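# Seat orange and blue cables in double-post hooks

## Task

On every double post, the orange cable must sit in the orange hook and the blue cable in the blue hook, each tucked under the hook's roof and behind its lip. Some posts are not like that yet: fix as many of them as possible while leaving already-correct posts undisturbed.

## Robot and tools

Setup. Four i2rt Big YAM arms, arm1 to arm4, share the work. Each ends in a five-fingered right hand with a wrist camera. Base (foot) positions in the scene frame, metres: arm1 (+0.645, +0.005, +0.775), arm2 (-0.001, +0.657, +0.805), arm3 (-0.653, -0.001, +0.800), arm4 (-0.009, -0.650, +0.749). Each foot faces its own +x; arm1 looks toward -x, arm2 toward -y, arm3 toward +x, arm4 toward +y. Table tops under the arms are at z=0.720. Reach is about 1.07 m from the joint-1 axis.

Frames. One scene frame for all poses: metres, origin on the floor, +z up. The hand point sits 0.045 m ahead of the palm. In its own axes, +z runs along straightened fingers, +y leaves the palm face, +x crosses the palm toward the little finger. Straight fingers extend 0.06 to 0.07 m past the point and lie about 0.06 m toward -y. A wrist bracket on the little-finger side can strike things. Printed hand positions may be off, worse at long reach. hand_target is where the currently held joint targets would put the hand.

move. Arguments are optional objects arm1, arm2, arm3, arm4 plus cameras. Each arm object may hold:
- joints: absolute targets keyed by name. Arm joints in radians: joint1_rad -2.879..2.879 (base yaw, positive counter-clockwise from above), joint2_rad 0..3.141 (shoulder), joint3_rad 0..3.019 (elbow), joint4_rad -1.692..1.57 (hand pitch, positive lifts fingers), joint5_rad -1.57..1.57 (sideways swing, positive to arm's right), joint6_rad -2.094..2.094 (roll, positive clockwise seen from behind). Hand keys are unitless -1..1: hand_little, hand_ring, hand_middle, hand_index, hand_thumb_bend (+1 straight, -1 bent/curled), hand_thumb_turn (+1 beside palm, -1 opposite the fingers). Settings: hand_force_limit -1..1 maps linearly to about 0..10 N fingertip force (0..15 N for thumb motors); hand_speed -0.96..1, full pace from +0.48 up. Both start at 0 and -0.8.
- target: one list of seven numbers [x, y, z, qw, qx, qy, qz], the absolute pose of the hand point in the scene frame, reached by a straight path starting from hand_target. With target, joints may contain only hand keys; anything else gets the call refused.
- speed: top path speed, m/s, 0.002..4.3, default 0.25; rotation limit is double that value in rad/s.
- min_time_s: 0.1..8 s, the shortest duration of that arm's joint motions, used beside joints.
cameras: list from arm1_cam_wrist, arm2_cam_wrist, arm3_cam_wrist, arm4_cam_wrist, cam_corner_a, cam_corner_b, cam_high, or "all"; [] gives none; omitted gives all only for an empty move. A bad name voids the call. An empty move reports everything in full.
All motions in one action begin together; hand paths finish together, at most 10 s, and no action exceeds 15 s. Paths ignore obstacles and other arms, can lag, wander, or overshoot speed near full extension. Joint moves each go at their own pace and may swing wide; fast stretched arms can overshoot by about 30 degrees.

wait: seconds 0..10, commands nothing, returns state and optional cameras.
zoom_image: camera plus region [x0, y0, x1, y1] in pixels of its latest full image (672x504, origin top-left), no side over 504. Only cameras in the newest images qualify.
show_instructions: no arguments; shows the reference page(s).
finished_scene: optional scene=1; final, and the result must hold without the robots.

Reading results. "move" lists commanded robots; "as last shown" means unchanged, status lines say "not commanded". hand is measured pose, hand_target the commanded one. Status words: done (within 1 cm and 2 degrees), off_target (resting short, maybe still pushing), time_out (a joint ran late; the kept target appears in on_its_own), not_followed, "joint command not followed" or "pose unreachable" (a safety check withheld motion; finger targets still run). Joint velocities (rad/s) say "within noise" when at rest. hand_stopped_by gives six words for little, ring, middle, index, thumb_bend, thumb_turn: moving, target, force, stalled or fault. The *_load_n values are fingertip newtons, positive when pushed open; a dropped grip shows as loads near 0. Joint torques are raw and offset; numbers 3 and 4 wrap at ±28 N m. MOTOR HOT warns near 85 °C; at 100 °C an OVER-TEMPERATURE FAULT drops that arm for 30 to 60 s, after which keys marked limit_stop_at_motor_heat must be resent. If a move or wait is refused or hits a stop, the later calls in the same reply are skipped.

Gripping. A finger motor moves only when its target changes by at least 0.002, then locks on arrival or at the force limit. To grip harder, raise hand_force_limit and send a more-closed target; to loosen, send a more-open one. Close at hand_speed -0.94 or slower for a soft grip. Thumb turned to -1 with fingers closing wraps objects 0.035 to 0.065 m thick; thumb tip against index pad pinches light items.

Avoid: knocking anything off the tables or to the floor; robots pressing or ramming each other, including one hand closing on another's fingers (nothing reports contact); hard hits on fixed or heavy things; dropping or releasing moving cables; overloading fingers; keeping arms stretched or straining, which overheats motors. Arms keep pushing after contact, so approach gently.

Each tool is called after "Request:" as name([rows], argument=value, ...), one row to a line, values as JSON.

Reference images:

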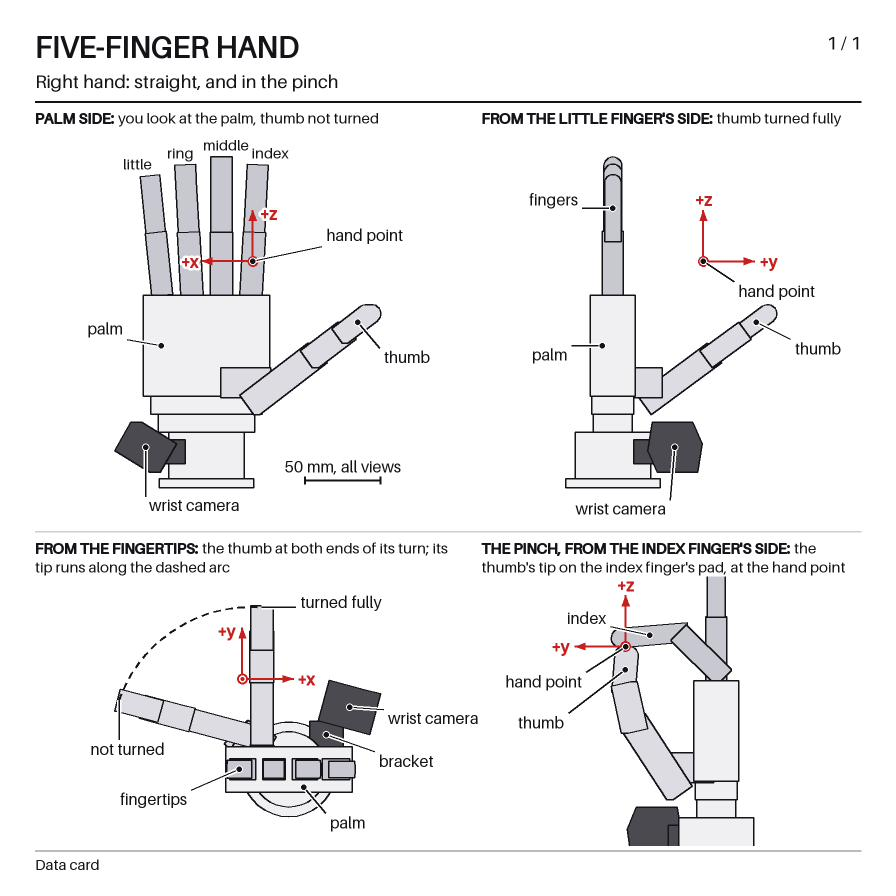

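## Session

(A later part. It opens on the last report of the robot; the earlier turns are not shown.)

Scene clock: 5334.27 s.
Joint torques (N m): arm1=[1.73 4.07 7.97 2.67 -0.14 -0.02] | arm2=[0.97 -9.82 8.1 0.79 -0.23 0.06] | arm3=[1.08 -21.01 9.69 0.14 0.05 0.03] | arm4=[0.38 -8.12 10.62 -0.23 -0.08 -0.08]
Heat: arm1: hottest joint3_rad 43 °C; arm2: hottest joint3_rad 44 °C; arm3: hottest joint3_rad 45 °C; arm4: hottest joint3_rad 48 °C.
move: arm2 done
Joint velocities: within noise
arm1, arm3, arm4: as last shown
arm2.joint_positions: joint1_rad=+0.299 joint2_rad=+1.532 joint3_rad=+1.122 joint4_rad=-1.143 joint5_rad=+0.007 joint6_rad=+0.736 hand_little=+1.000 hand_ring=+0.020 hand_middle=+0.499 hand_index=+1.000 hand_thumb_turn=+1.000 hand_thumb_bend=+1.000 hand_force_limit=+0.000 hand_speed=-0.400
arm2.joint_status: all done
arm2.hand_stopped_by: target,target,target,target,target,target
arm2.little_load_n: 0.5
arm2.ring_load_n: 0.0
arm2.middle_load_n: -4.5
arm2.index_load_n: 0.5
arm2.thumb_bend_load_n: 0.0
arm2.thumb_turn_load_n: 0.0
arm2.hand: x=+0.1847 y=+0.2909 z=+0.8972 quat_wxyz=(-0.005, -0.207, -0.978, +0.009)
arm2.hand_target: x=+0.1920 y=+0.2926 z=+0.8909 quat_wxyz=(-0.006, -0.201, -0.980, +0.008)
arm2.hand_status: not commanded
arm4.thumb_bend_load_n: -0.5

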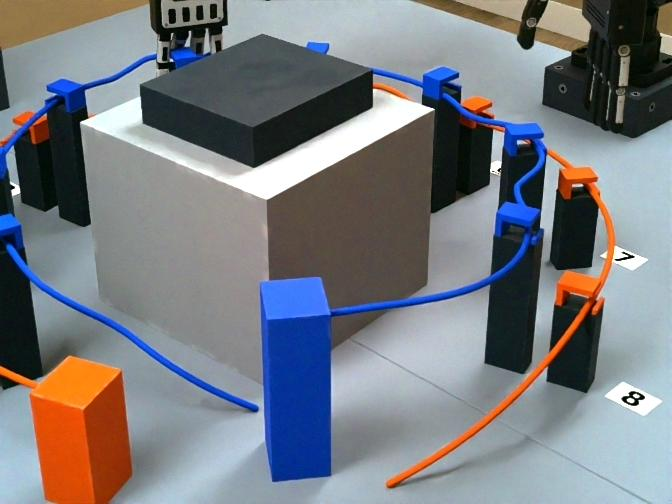

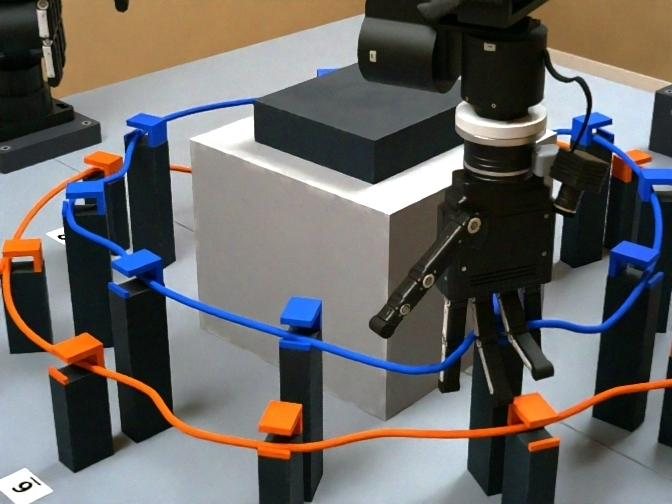

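Request:
move(arm2={"joints": {"joint1_rad": 0.272, "joint2_rad": 1.567, "joint3_rad": 1.192, "joint6_rad": 0.711, "hand_ring": 0.13}, "min_time_s": 0.9}, cameras=["cam_corner_a", "cam_corner_b"])

Request:
zoom_image(camera="cam_corner_b", region=[450, 260, 550, 360])

Request:
zoom_image(camera="cam_corner_a", region=[140, 25, 230, 95])

Scene clock: 5375.27 s.
Joint torques (N m): arm1=[1.67 4.07 7.98 2.67 -0.13 -0.02] | arm2=[-0.85 -8.23 13.71 1.29 -0.01 -0.13] | arm3=[1.44 -20.48 9.62 0.06 0.05 0.01] | arm4=[0.56 -8.06 10.67 -0.23 -0.06 -0.08]
Heat: arm1: hottest joint3_rad 43 °C; arm2: hottest joint3_rad 44 °C; arm3: hottest joint3_rad 45 °C; arm4: hottest joint3_rad 48 °C.
move: arm2 done
Joint velocities: within noise
arm1, arm3, arm4: as last shown
arm1.thumb_bend_load_n: 0.5
arm2.joint_positions: joint1_rad=+0.288 joint2_rad=+1.540 joint3_rad=+1.129 joint4_rad=-1.151 joint5_rad=+0.000 joint6_rad=+0.726 hand_little=+1.000 hand_ring=+0.130 hand_middle=+0.499 hand_index=+1.000 hand_thumb_turn=+1.000 hand_thumb_bend=+1.000 hand_force_limit=+0.000 hand_speed=-0.400
arm2.joint_status: all done
arm2.hand_stopped_by: target,target,target,target,target,target
arm2.little_load_n: 0.0
arm2.ring_load_n: -1.0
arm2.middle_load_n: -4.5
arm2.index_load_n: 0.5
arm2.thumb_bend_load_n: 0.0
arm2.thumb_turn_load_n: 0.0
arm2.hand: x=+0.1815 y=+0.2893 z=+0.8969 quat_wxyz=(-0.005, -0.207, -0.978, +0.004)
arm2.hand_target: x=+0.1837 y=+0.2568 z=+0.9068 quat_wxyz=(-0.019, -0.208, -0.978, +0.031)
arm2.hand_status: not commanded
arm4.thumb_bend_load_n: 0.0

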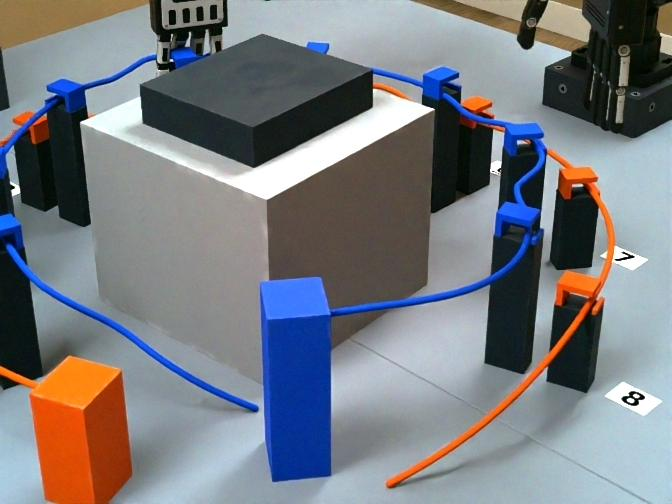

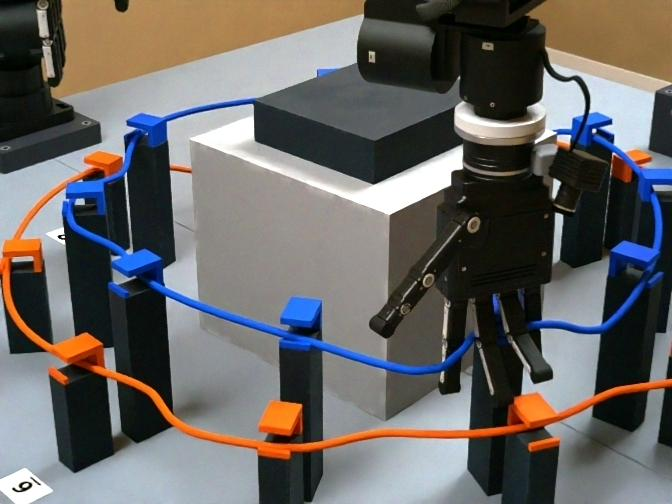

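Scaled by 5.040.

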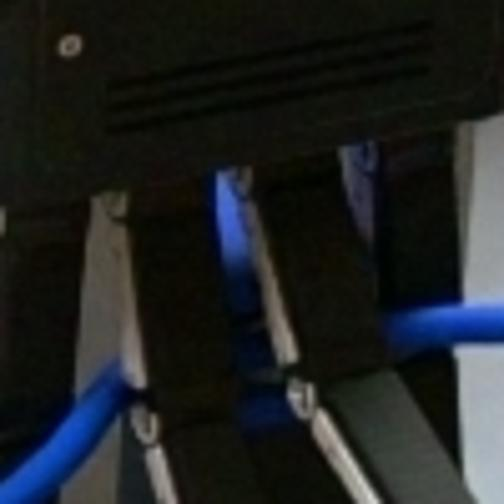

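Scaled by 5.600.

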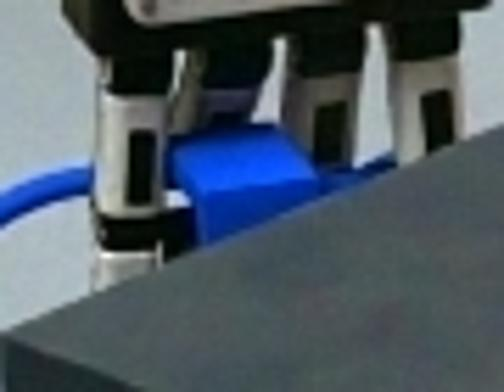

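Request:
move(arm2={"joints": {"hand_middle": 0.17}}, cameras=["cam_corner_a", "cam_corner_b"])

Request:
zoom_image(camera="cam_corner_b", region=[450, 260, 550, 360])

Request:
zoom_image(camera="cam_corner_a", region=[140, 25, 230, 95])

Scene clock: 5396.07 s.
Joint torques (N m): arm1=[1.67 4.07 7.98 2.67 -0.14 -0.02] | arm2=[-0.97 -8.59 13.71 1.28 0.04 -0.13] | arm3=[1.49 -20.84 9.51 0.14 0.04 0] | arm4=[0.67 -8 10.66 -0.2 -0.08 -0.09]
Heat: arm1: hottest joint3_rad 43 °C; arm2: hottest joint3_rad 47 °C; arm3: hottest joint3_rad 45 °C; arm4: hottest joint3_rad 48 °C.
move: arm2 done
Joint velocities: within noise
arm1, arm3, arm4: as last shown
arm1.thumb_bend_load_n: 0.0
arm2.joint_positions: joint1_rad=+0.288 joint2_rad=+1.540 joint3_rad=+1.129 joint4_rad=-1.152 joint5_rad=+0.000 joint6_rad=+0.724 hand_little=+1.000 hand_ring=+0.130 hand_middle=+0.170 hand_index=+1.000 hand_thumb_turn=+1.000 hand_thumb_bend=+1.000 hand_force_limit=+0.000 hand_speed=-0.400
arm2.joint_status: all done
arm2.hand_stopped_by: target,target,target,target,target,target
arm2.little_load_n: 0.0
arm2.ring_load_n: -1.5
arm2.middle_load_n: 0.0
arm2.index_load_n: 0.0
arm2.thumb_bend_load_n: -0.5
arm2.thumb_turn_load_n: 0.0
arm2.hand: x=+0.1814 y=+0.2896 z=+0.8968 quat_wxyz=(-0.005, -0.206, -0.979, +0.003)
arm2.hand_target: x=+0.1836 y=+0.2568 z=+0.9066 quat_wxyz=(-0.018, -0.208, -0.978, +0.030)
arm2.hand_status: not commanded
arm4.middle_load_n: -0.5

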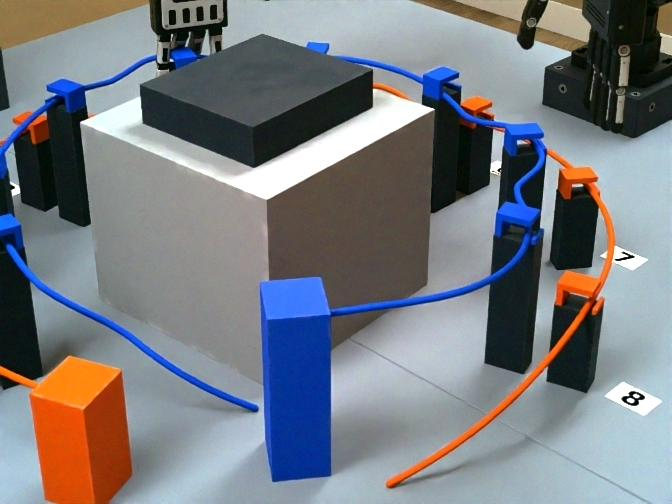

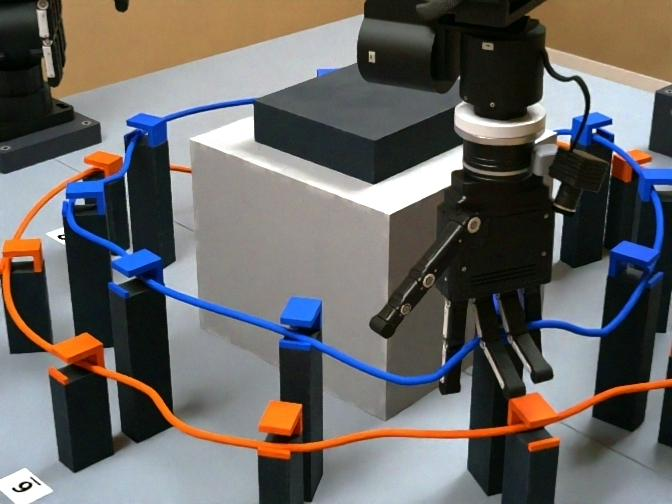

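Scaled by 5.040.

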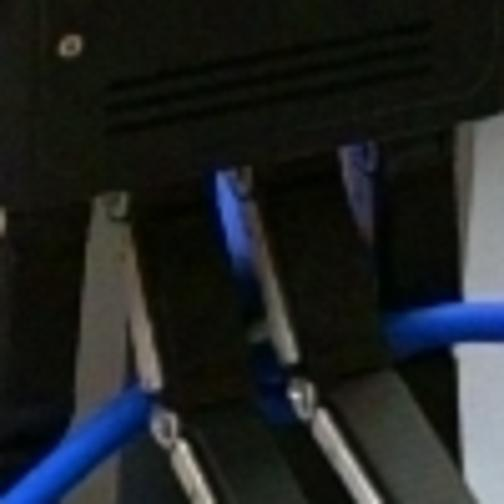

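Scaled by 5.600.

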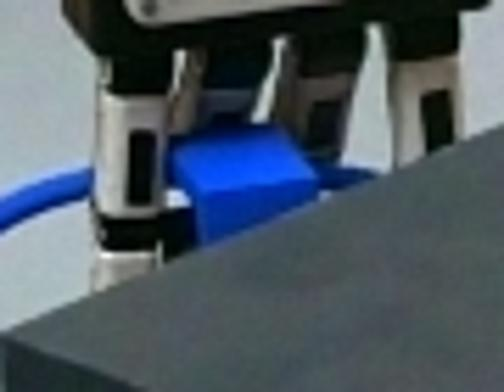

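Request:
zoom_image(camera="cam_corner_b", region=[480, 305, 530, 350])

Scaled by 10.080.

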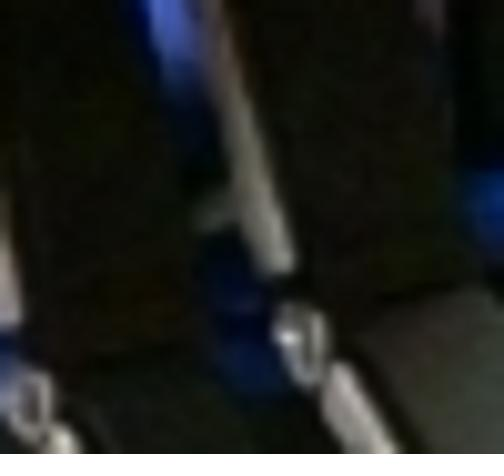

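Request:
move(arm2={"joints": {"joint1_rad": 0.256, "joint2_rad": 1.582, "joint3_rad": 1.2065, "joint6_rad": 0.694, "hand_ring": -1.0, "hand_middle": 0.38}, "min_time_s": 1.0}, cameras=["cam_corner_a", "cam_corner_b"])

Request:
zoom_image(camera="cam_corner_b", region=[450, 260, 550, 360])

Request:
zoom_image(camera="cam_corner_a", region=[140, 25, 230, 95])

Scene clock: 5629.53 s.
Joint torques (N m): arm1=[1.73 4.01 7.99 2.66 -0.14 -0.02] | arm2=[-0.79 -10.46 13.05 0.91 0.01 -0.07] | arm3=[1.55 -20.66 9.63 0.06 0.04 0.02] | arm4=[0.38 -8 10.65 -0.2 -0.07 -0.1]
Heat: arm1: hottest joint3_rad 43 °C; arm2: hottest joint3_rad 56 °C; arm3: hottest joint3_rad 45 °C; arm4: hottest joint3_rad 49 °C.
move: arm2 done
Joint velocities: within noise
arm1, arm3, arm4: as last shown
arm1.ring_load_n: -0.5
arm2.joint_positions: joint1_rad=+0.266 joint2_rad=+1.570 joint3_rad=+1.153 joint4_rad=-1.138 joint5_rad=+0.001 joint6_rad=+0.701 hand_little=+1.000 hand_ring=-1.000 hand_middle=+0.380 hand_index=+1.000 hand_thumb_turn=+1.000 hand_thumb_bend=+1.000 hand_force_limit=+0.000 hand_speed=-0.400
arm2.joint_status: all done
arm2.hand_stopped_by: target,target,target,target,target,target
arm2.little_load_n: 0.0
arm2.ring_load_n: 0.0
arm2.middle_load_n: -0.5
arm2.index_load_n: 0.0
arm2.thumb_bend_load_n: 0.0
arm2.thumb_turn_load_n: 0.0
arm2.hand: x=+0.1760 y=+0.2749 z=+0.8926 quat_wxyz=(-0.007, -0.205, -0.979, +0.007)
arm2.hand_target: x=+0.1782 y=+0.2497 z=+0.9054 quat_wxyz=(-0.018, -0.207, -0.978, +0.030)
arm2.hand_status: not commanded
arm4.middle_load_n: 0.5

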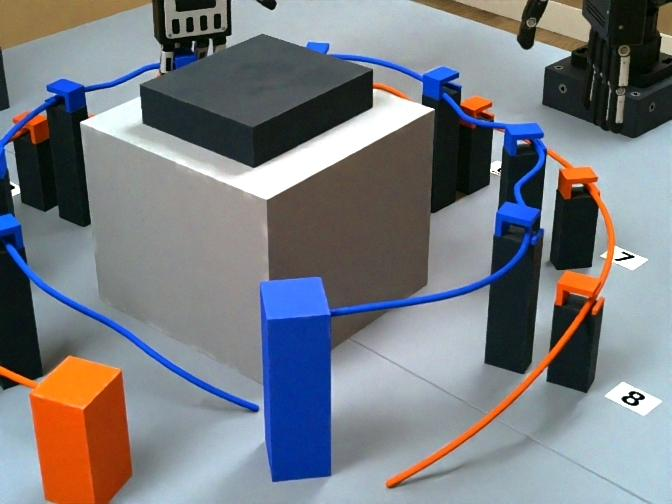

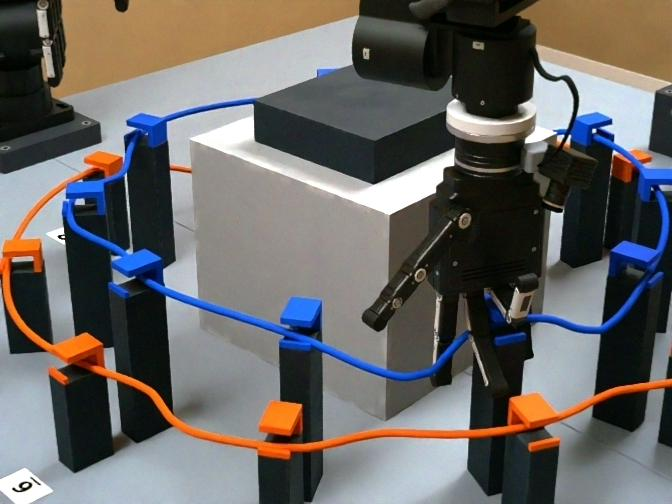

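Scaled by 5.040.

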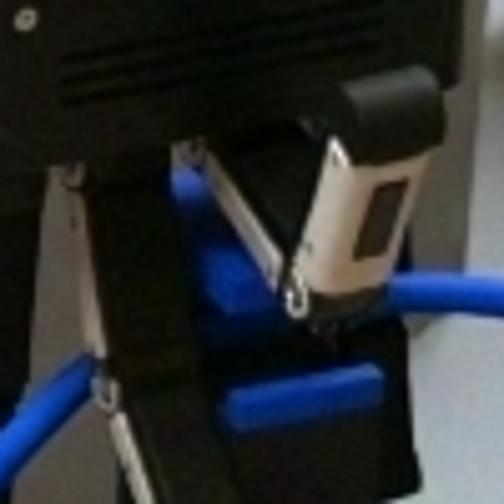

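Scaled by 5.600.

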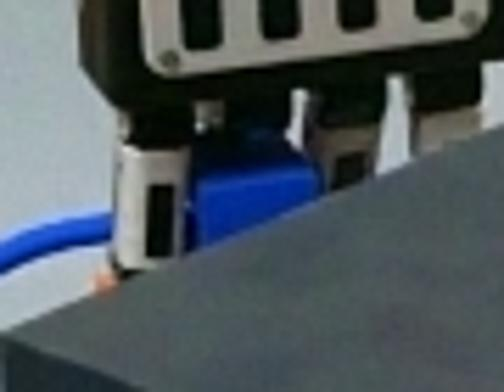

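Request:
zoom_image(camera="cam_corner_b", region=[480, 300, 535, 350])

Request:
zoom_image(camera="cam_corner_a", region=[150, 40, 210, 85])

Scaled by 9.164.

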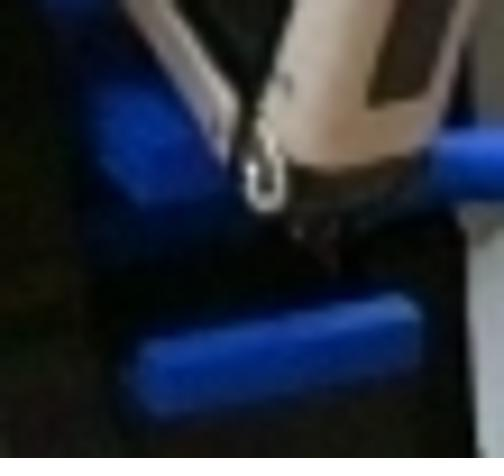

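Scaled by 8.400.

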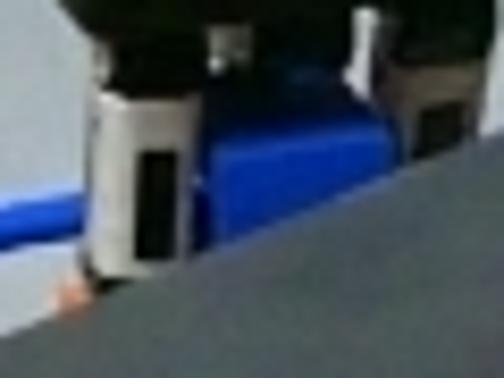

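Request:
move(arm2={"joints": {"joint1_rad": 0.2456, "joint2_rad": 1.587, "joint3_rad": 1.233, "joint6_rad": 0.684}, "min_time_s": 0.8}, cameras=["cam_corner_a", "cam_corner_b"])

Request:
zoom_image(camera="cam_corner_b", region=[450, 260, 550, 360])

Request:
zoom_image(camera="cam_corner_a", region=[140, 25, 230, 95])

Scene clock: 5682.20 s.
Joint torques (N m): arm1=[1.67 4.01 7.99 2.67 -0.13 -0.02] | arm2=[-0.79 -10.29 13.96 0.62 -0.05 -0.1] | arm3=[1.49 -20.95 9.55 0.18 0.03 0.02] | arm4=[0.09 -7.82 10.62 -0.21 -0.07 -0.09]
Heat: arm1: hottest joint3_rad 43 °C; arm2: hottest joint3_rad 52 °C; arm3: hottest joint3_rad 45 °C; arm4: hottest joint3_rad 49 °C.
move: arm2 done
Joint velocities: within noise
arm1, arm3, arm4: as last shown
arm1.ring_load_n: 0.0
arm2.joint_positions: joint1_rad=+0.256 joint2_rad=+1.574 joint3_rad=+1.168 joint4_rad=-1.138 joint5_rad=+0.002 joint6_rad=+0.692 hand_little=+1.000 hand_ring=-1.000 hand_middle=+0.380 hand_index=+1.000 hand_thumb_turn=+1.000 hand_thumb_bend=+1.000 hand_force_limit=+0.000 hand_speed=-0.400
arm2.joint_status: all done
arm2.hand_stopped_by: target,target,target,target,target,target
arm2.little_load_n: 0.0
arm2.ring_load_n: 0.0
arm2.middle_load_n: -1.0
arm2.index_load_n: 0.0
arm2.thumb_bend_load_n: -0.5
arm2.thumb_turn_load_n: 0.0
arm2.hand: x=+0.1732 y=+0.2676 z=+0.8958 quat_wxyz=(-0.009, -0.206, -0.978, +0.012)
arm2.hand_target: x=+0.1760 y=+0.2379 z=+0.9125 quat_wxyz=(-0.022, -0.207, -0.977, +0.040)
arm2.hand_status: not commanded
arm4.middle_load_n: 0.0

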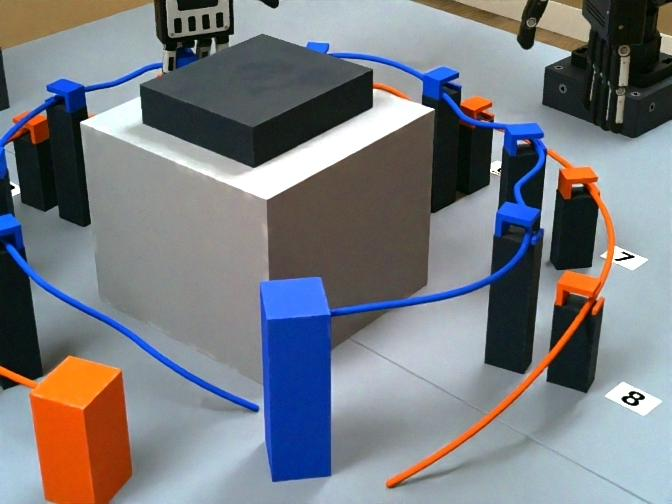

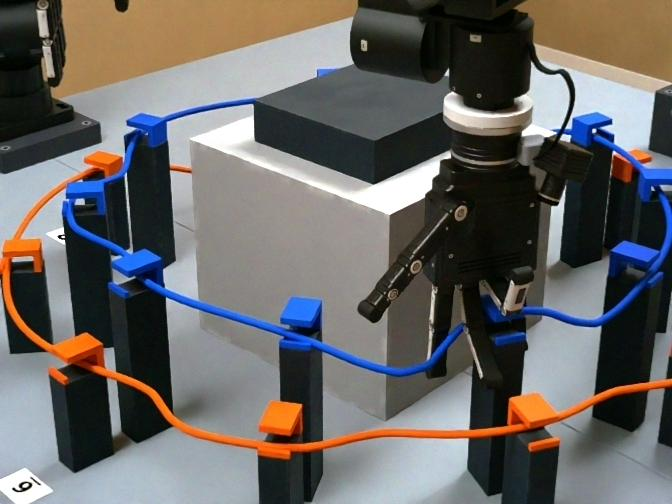

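Scaled by 5.040.

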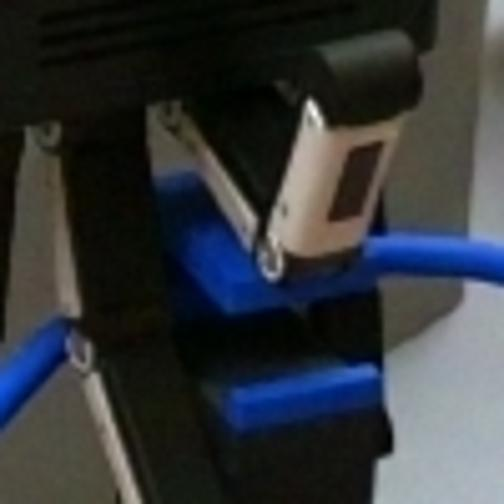

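Scaled by 5.600.

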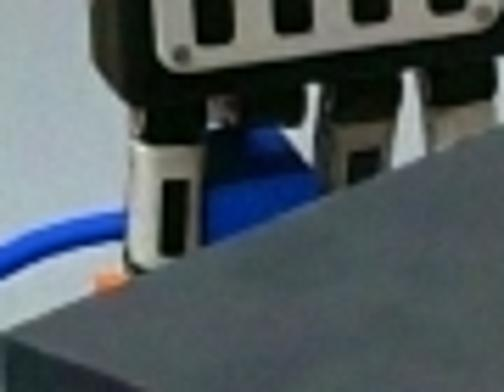

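Request:
move(arm2={"joints": {"joint2_rad": 1.513, "joint3_rad": 1.3965, "joint4_rad": -1.415}, "min_time_s": 1.6}, cameras=["cam_corner_a", "cam_corner_b", "cam_high"])

Request:
zoom_image(camera="cam_corner_b", region=[450, 260, 550, 360])

Request:
zoom_image(camera="cam_corner_a", region=[140, 25, 230, 95])

Scene clock: 5700.47 s.
Joint torques (N m): arm1=[1.73 4.01 7.97 2.67 -0.13 -0.02] | arm2=[-0.56 -12.81 13.38 -0.13 -0.11 -0.06] | arm3=[1.44 -20.54 9.72 0.06 0.04 0.02] | arm4=[0.38 -7.82 10.7 -0.21 -0.07 -0.09]
Heat: arm1: hottest joint3_rad 43 °C; arm2: hottest joint3_rad 55 °C; arm3: hottest joint3_rad 45 °C; arm4: hottest joint3_rad 49 °C.
move: arm2 done
Joint velocities: within noise
arm1, arm3, arm4: as last shown
arm2.joint_positions: joint1_rad=+0.253 joint2_rad=+1.527 joint3_rad=+1.344 joint4_rad=-1.407 joint5_rad=+0.003 joint6_rad=+0.691 hand_little=+1.000 hand_ring=-1.000 hand_middle=+0.380 hand_index=+1.000 hand_thumb_turn=+1.000 hand_thumb_bend=+1.000 hand_force_limit=+0.000 hand_speed=-0.400
arm2.joint_status: all done
arm2.hand_stopped_by: target,target,target,target,target,target
arm2.little_load_n: 0.0
arm2.ring_load_n: 0.0
arm2.middle_load_n: 0.0
arm2.index_load_n: 0.0
arm2.thumb_bend_load_n: -0.5
arm2.thumb_turn_load_n: 0.0
arm2.hand: x=+0.1697 y=+0.2725 z=+0.9813 quat_wxyz=(+0.002, -0.207, -0.978, -0.008)
arm2.hand_target: x=+0.1701 y=+0.2579 z=+1.0054 quat_wxyz=(-0.011, -0.207, -0.978, +0.018)
arm2.hand_status: not commanded

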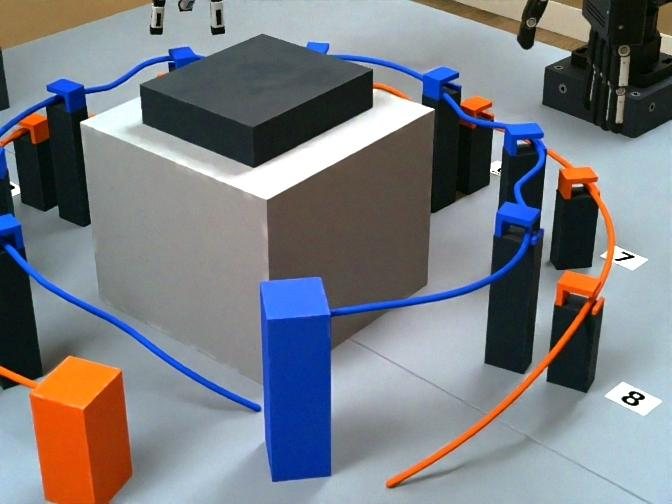

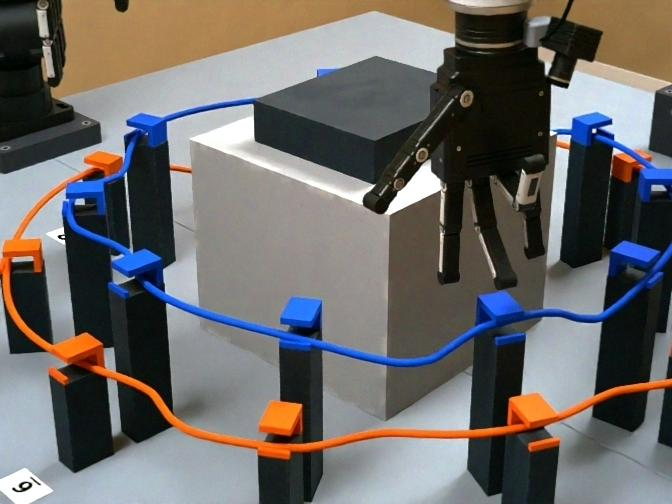

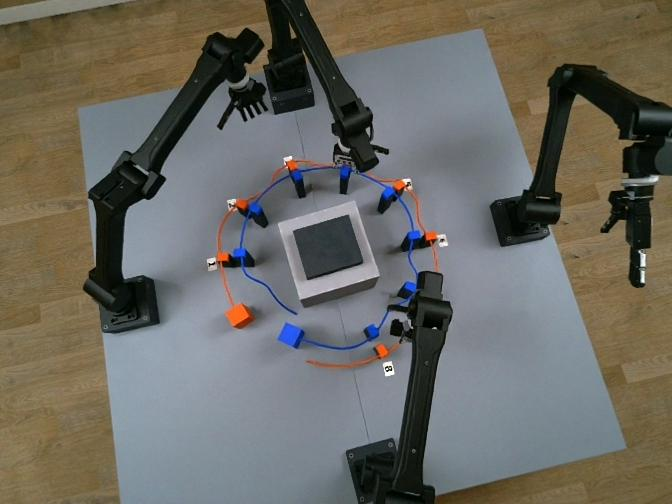

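Scaled by 5.040.

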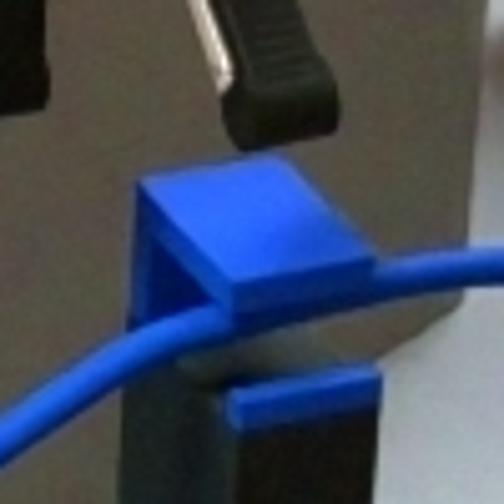

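Scaled by 5.600.

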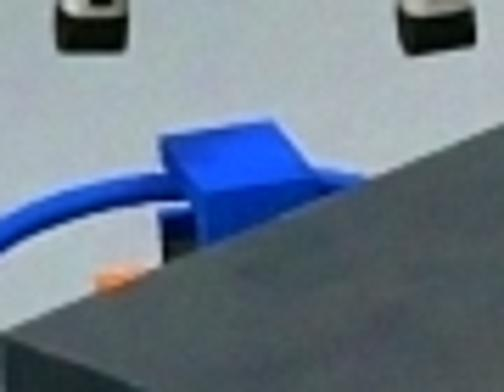

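Request:
move(cameras=["cam_corner_a", "cam_corner_b", "cam_high"])

Request:
zoom_image(camera="cam_corner_b", region=[560, 100, 672, 320])

Request:
zoom_image(camera="cam_corner_b", region=[480, 285, 540, 345])

Request:
zoom_image(camera="cam_corner_b", region=[240, 280, 360, 360])

Scene clock: 5725.57 s.
Joint torques (N m): arm1=[1.73 4.01 7.98 2.66 -0.14 -0.03] | arm2=[-0.85 -12.69 13.3 -0.08 -0.11 -0.06] | arm3=[0.73 -20.78 9.63 0.08 0.01 0] | arm4=[0.5 -7.94 10.69 -0.24 -0.08 -0.08]
Heat: arm1: hottest joint3_rad 43 °C; arm2: hottest joint3_rad 54 °C; arm3: hottest joint3_rad 45 °C; arm4: hottest joint3_rad 49 °C.
Joint velocities: within noise
arm1.joint_positions: joint1_rad=+1.291 joint2_rad=+0.580 joint3_rad=+1.344 joint4_rad=-1.200 joint5_rad=-0.178 joint6_rad=-1.263 hand_little=+1.000 hand_ring=+1.000 hand_middle=+1.000 hand_index=+1.000 hand_thumb_turn=+1.000 hand_thumb_bend=+1.000 hand_force_limit=+0.000 hand_speed=-0.800
arm1.joint_status: not commanded
arm1.hand_stopped_by: target,target,target,target,target,target
arm1.little_load_n: -0.5
arm1.ring_load_n: 0.0
arm1.middle_load_n: -0.5
arm1.index_load_n: 0.0
arm1.thumb_bend_load_n: 0.0
arm1.thumb_turn_load_n: 0.0
arm1.hand: x=+0.5519 y=-0.2216 z=+1.2760 quat_wxyz=(-0.326, -0.423, +0.726, -0.435) (m; scene frame)
arm1.hand_target: x=+0.5544 y=-0.2212 z=+1.2855 quat_wxyz=(-0.330, -0.424, +0.718, -0.442) (m; scene frame)
arm1.hand_status: not commanded
arm2.joint_positions: joint1_rad=+0.253 joint2_rad=+1.527 joint3_rad=+1.344 joint4_rad=-1.407 joint5_rad=+0.003 joint6_rad=+0.691 hand_little=+1.000 hand_ring=-1.000 hand_middle=+0.380 hand_index=+1.000 hand_thumb_turn=+1.000 hand_thumb_bend=+1.000 hand_force_limit=+0.000 hand_speed=-0.400
arm2.joint_status: all done
arm2.hand_stopped_by: target,target,target,target,target,target
arm2.little_load_n: 0.0
arm2.ring_load_n: 0.5
arm2.middle_load_n: 0.0
arm2.index_load_n: 0.0
arm2.thumb_bend_load_n: 0.0
arm2.thumb_turn_load_n: 0.0
arm2.hand: x=+0.1697 y=+0.2725 z=+0.9813 quat_wxyz=(+0.002, -0.207, -0.978, -0.008) (m; scene frame)
arm2.hand_target: x=+0.1701 y=+0.2579 z=+1.0054 quat_wxyz=(-0.011, -0.207, -0.978, +0.018) (m; scene frame)
arm2.hand_status: not commanded
arm3.joint_positions: joint1_rad=+0.719 joint2_rad=+2.199 joint3_rad=+2.416 joint4_rad=-1.673 joint5_rad=+0.005 joint6_rad=-1.047 hand_little=+1.000 hand_ring=+1.000 hand_middle=+1.000 hand_index=+1.000 hand_thumb_turn=+1.000 hand_thumb_bend=+1.000 hand_force_limit=+0.000 hand_speed=-0.700
arm3.joint_status: not commanded
arm3.hand_stopped_by: target,target,target,target,target,target
arm3.little_load_n: 0.0
arm3.ring_load_n: 0.0
arm3.middle_load_n: 0.0
arm3.index_load_n: 0.0
arm3.thumb_bend_load_n: 0.0
arm3.thumb_turn_load_n: 0.0
arm3.hand: x=-0.1435 y=+0.3965 z=+1.0125 quat_wxyz=(-0.033, +0.993, +0.099, +0.052) (m; scene frame)
arm3.hand_target: x=-0.1406 y=+0.3995 z=+1.0194 quat_wxyz=(-0.038, +0.993, +0.093, +0.060) (m; scene frame)
arm3.hand_status: not commanded
arm4.joint_positions: joint1_rad=-0.459 joint2_rad=+1.444 joint3_rad=+1.504 joint4_rad=-1.642 joint5_rad=-0.001 joint6_rad=+1.824 hand_little=+1.000 hand_ring=+1.000 hand_middle=+1.000 hand_index=+1.000 hand_thumb_turn=-1.000 hand_thumb_bend=+0.300 hand_force_limit=-0.300 hand_speed=-0.550
arm4.joint_status: not commanded
arm4.hand_stopped_by: target,target,target,target,target,target
arm4.little_load_n: 0.0
arm4.ring_load_n: 0.0
arm4.middle_load_n: 0.0
arm4.index_load_n: 0.0
arm4.thumb_bend_load_n: 0.0
arm4.thumb_turn_load_n: 0.0
arm4.hand: x=+0.1370 y=-0.2058 z=+1.0169 quat_wxyz=(+0.004, +0.431, -0.902, +0.005) (m; scene frame)
arm4.hand_target: x=+0.1411 y=-0.2027 z=+1.0425 quat_wxyz=(-0.014, +0.434, -0.901, -0.012) (m; scene frame)
arm4.hand_status: not commanded
pictures: cam_corner_a, cam_corner_b, cam_high

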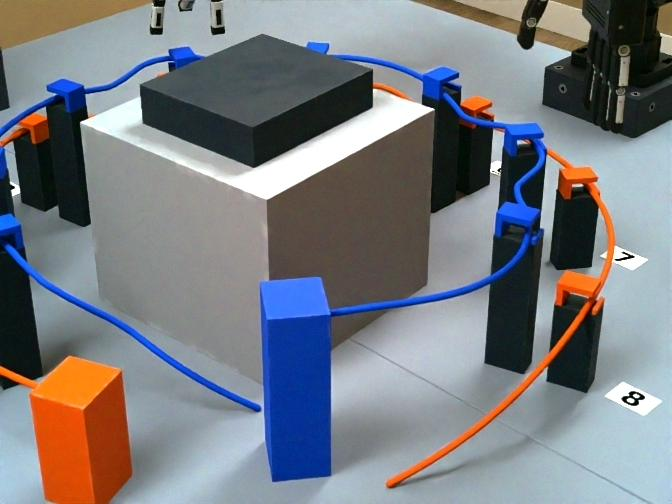

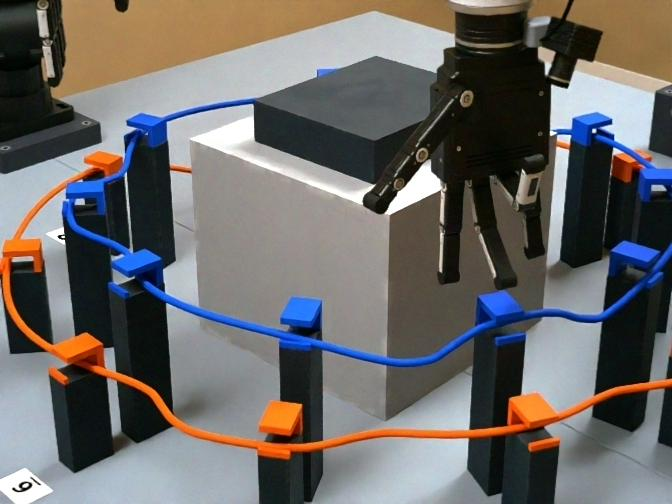

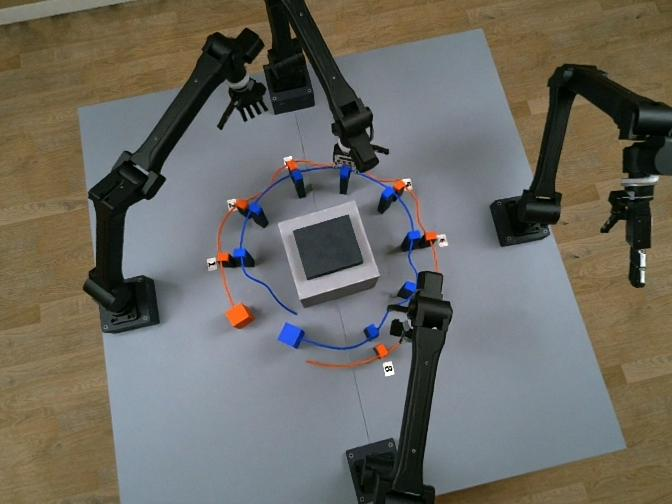

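Scaled by 2.291.

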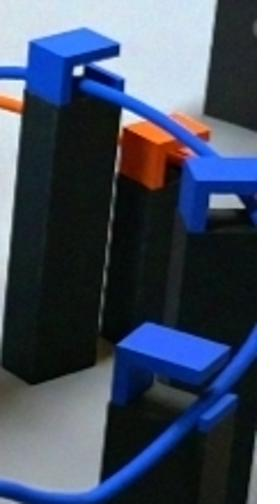

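Scaled by 8.400.

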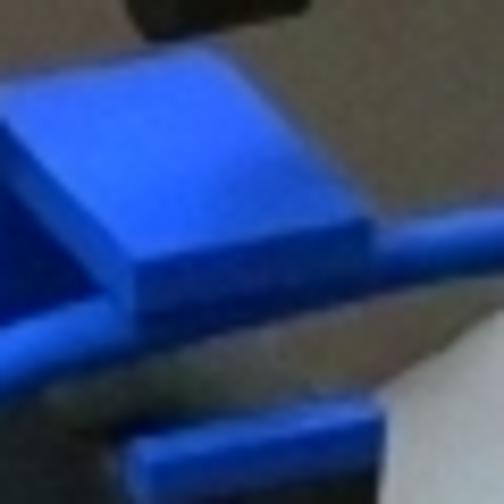

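Scaled by 4.200.

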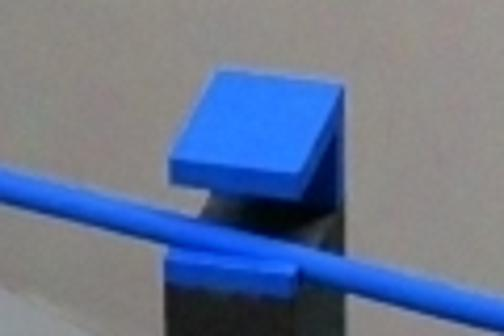

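Request:
move(cameras=["cam_corner_b", "cam_corner_a", "cam_high"])

Request:
zoom_image(camera="cam_corner_b", region=[270, 290, 330, 350])

Request:
zoom_image(camera="cam_corner_b", region=[320, 280, 440, 370])

Scene clock: 5755.07 s.
Joint torques (N m): arm1=[1.61 4.01 7.98 2.65 -0.14 -0.02] | arm2=[-0.67 -12.63 13.5 -0.14 -0.05 -0.08] | arm3=[1.2 -20.66 9.62 0.03 0.02 0] | arm4=[0.26 -7.94 10.69 -0.25 -0.08 -0.08]
Heat: arm1: hottest joint3_rad 43 °C; arm2: hottest joint3_rad 53 °C; arm3: hottest joint3_rad 45 °C; arm4: hottest joint3_rad 49 °C.
Joint velocities: within noise
arm1.joint_positions: joint1_rad=+1.291 joint2_rad=+0.580 joint3_rad=+1.344 joint4_rad=-1.200 joint5_rad=-0.178 joint6_rad=-1.263 hand_little=+1.000 hand_ring=+1.000 hand_middle=+1.000 hand_index=+1.000 hand_thumb_turn=+1.000 hand_thumb_bend=+1.000 hand_force_limit=+0.000 hand_speed=-0.800
arm1.joint_status: not commanded
arm1.hand_stopped_by: target,target,target,target,target,target
arm1.little_load_n: 0.0
arm1.ring_load_n: 0.0
arm1.middle_load_n: 0.0
arm1.index_load_n: -0.5
arm1.thumb_bend_load_n: 0.0
arm1.thumb_turn_load_n: 0.0
arm1.hand: x=+0.5519 y=-0.2216 z=+1.2760 quat_wxyz=(-0.326, -0.423, +0.726, -0.435) (m; scene frame)
arm1.hand_target: x=+0.5544 y=-0.2212 z=+1.2855 quat_wxyz=(-0.330, -0.424, +0.718, -0.442) (m; scene frame)
arm1.hand_status: not commanded
arm2.joint_positions: joint1_rad=+0.253 joint2_rad=+1.527 joint3_rad=+1.344 joint4_rad=-1.407 joint5_rad=+0.003 joint6_rad=+0.691 hand_little=+1.000 hand_ring=-1.000 hand_middle=+0.380 hand_index=+1.000 hand_thumb_turn=+1.000 hand_thumb_bend=+1.000 hand_force_limit=+0.000 hand_speed=-0.400
arm2.joint_status: all done
arm2.hand_stopped_by: target,target,target,target,target,target
arm2.little_load_n: 0.0
arm2.ring_load_n: 0.0
arm2.middle_load_n: 0.0
arm2.index_load_n: 0.0
arm2.thumb_bend_load_n: 0.0
arm2.thumb_turn_load_n: 0.0
arm2.hand: x=+0.1697 y=+0.2725 z=+0.9813 quat_wxyz=(+0.002, -0.207, -0.978, -0.008) (m; scene frame)
arm2.hand_target: x=+0.1701 y=+0.2579 z=+1.0054 quat_wxyz=(-0.011, -0.207, -0.978, +0.018) (m; scene frame)
arm2.hand_status: not commanded
arm3.joint_positions: joint1_rad=+0.719 joint2_rad=+2.199 joint3_rad=+2.416 joint4_rad=-1.673 joint5_rad=+0.005 joint6_rad=-1.047 hand_little=+1.000 hand_ring=+1.000 hand_middle=+1.000 hand_index=+1.000 hand_thumb_turn=+1.000 hand_thumb_bend=+1.000 hand_force_limit=+0.000 hand_speed=-0.700
arm3.joint_status: not commanded
arm3.hand_stopped_by: target,target,target,target,target,target
arm3.little_load_n: 0.0
arm3.ring_load_n: 0.0
arm3.middle_load_n: 0.0
arm3.index_load_n: 0.0
arm3.thumb_bend_load_n: 0.0
arm3.thumb_turn_load_n: 0.0
arm3.hand: x=-0.1435 y=+0.3965 z=+1.0125 quat_wxyz=(-0.033, +0.993, +0.099, +0.052) (m; scene frame)
arm3.hand_target: x=-0.1406 y=+0.3995 z=+1.0194 quat_wxyz=(-0.038, +0.993, +0.093, +0.060) (m; scene frame)
arm3.hand_status: not commanded
arm4.joint_positions: joint1_rad=-0.459 joint2_rad=+1.444 joint3_rad=+1.504 joint4_rad=-1.642 joint5_rad=-0.001 joint6_rad=+1.824 hand_little=+1.000 hand_ring=+1.000 hand_middle=+1.000 hand_index=+1.000 hand_thumb_turn=-1.000 hand_thumb_bend=+0.300 hand_force_limit=-0.300 hand_speed=-0.550
arm4.joint_status: not commanded
arm4.hand_stopped_by: target,target,target,target,target,target
arm4.little_load_n: 0.0
arm4.ring_load_n: 0.5
arm4.middle_load_n: 0.0
arm4.index_load_n: 0.0
arm4.thumb_bend_load_n: 0.0
arm4.thumb_turn_load_n: 0.0
arm4.hand: x=+0.1370 y=-0.2058 z=+1.0169 quat_wxyz=(+0.004, +0.431, -0.902, +0.005) (m; scene frame)
arm4.hand_target: x=+0.1411 y=-0.2027 z=+1.0425 quat_wxyz=(-0.014, +0.434, -0.901, -0.012) (m; scene frame)
arm4.hand_status: not commanded
pictures: cam_corner_a, cam_corner_b, cam_high

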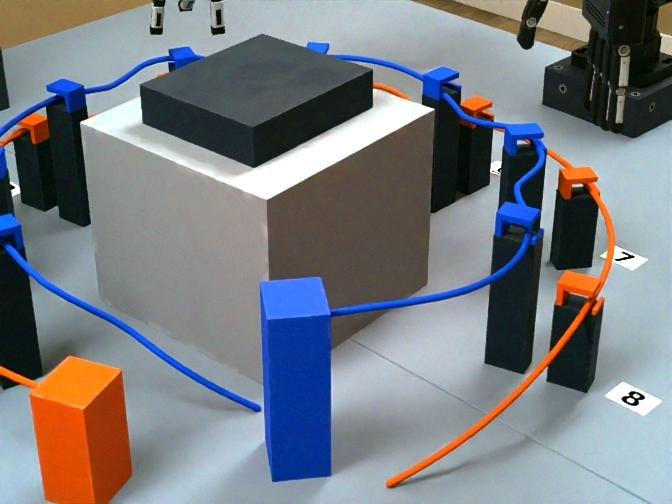

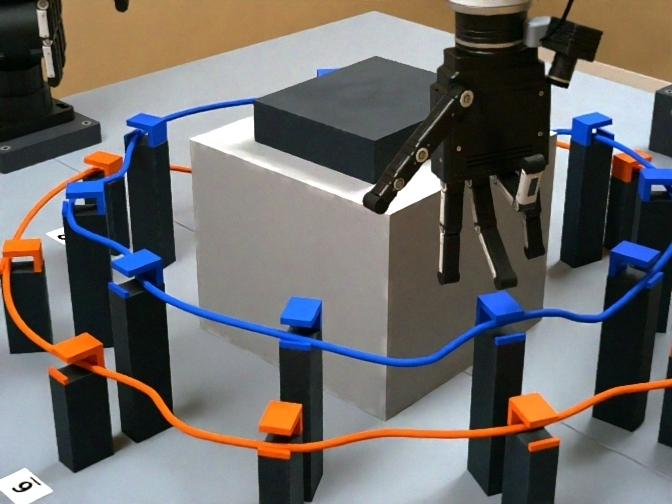

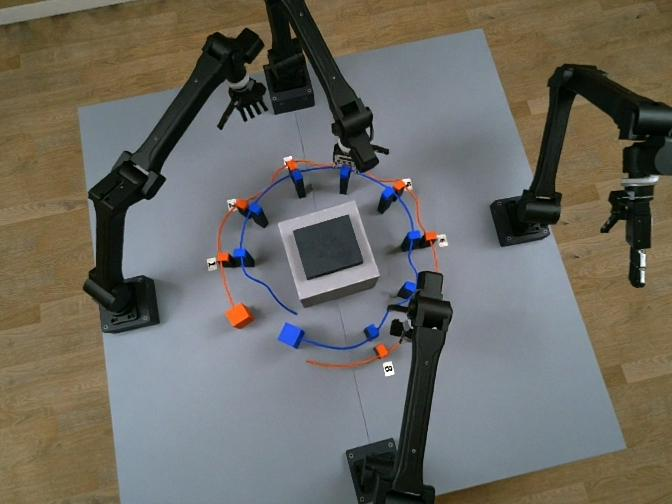

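Scaled by 8.400.

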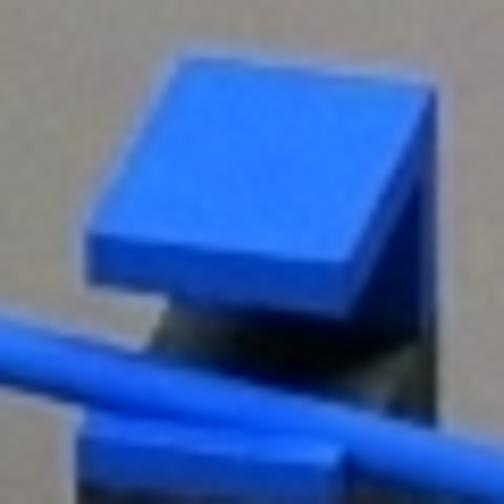

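Scaled by 4.200.

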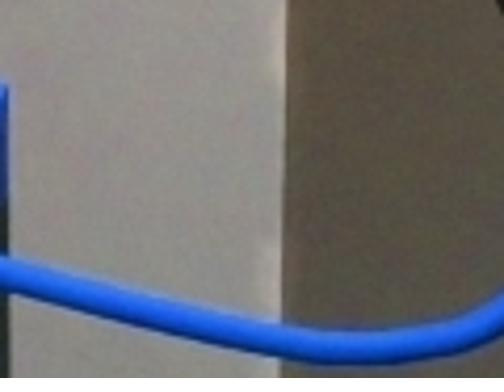

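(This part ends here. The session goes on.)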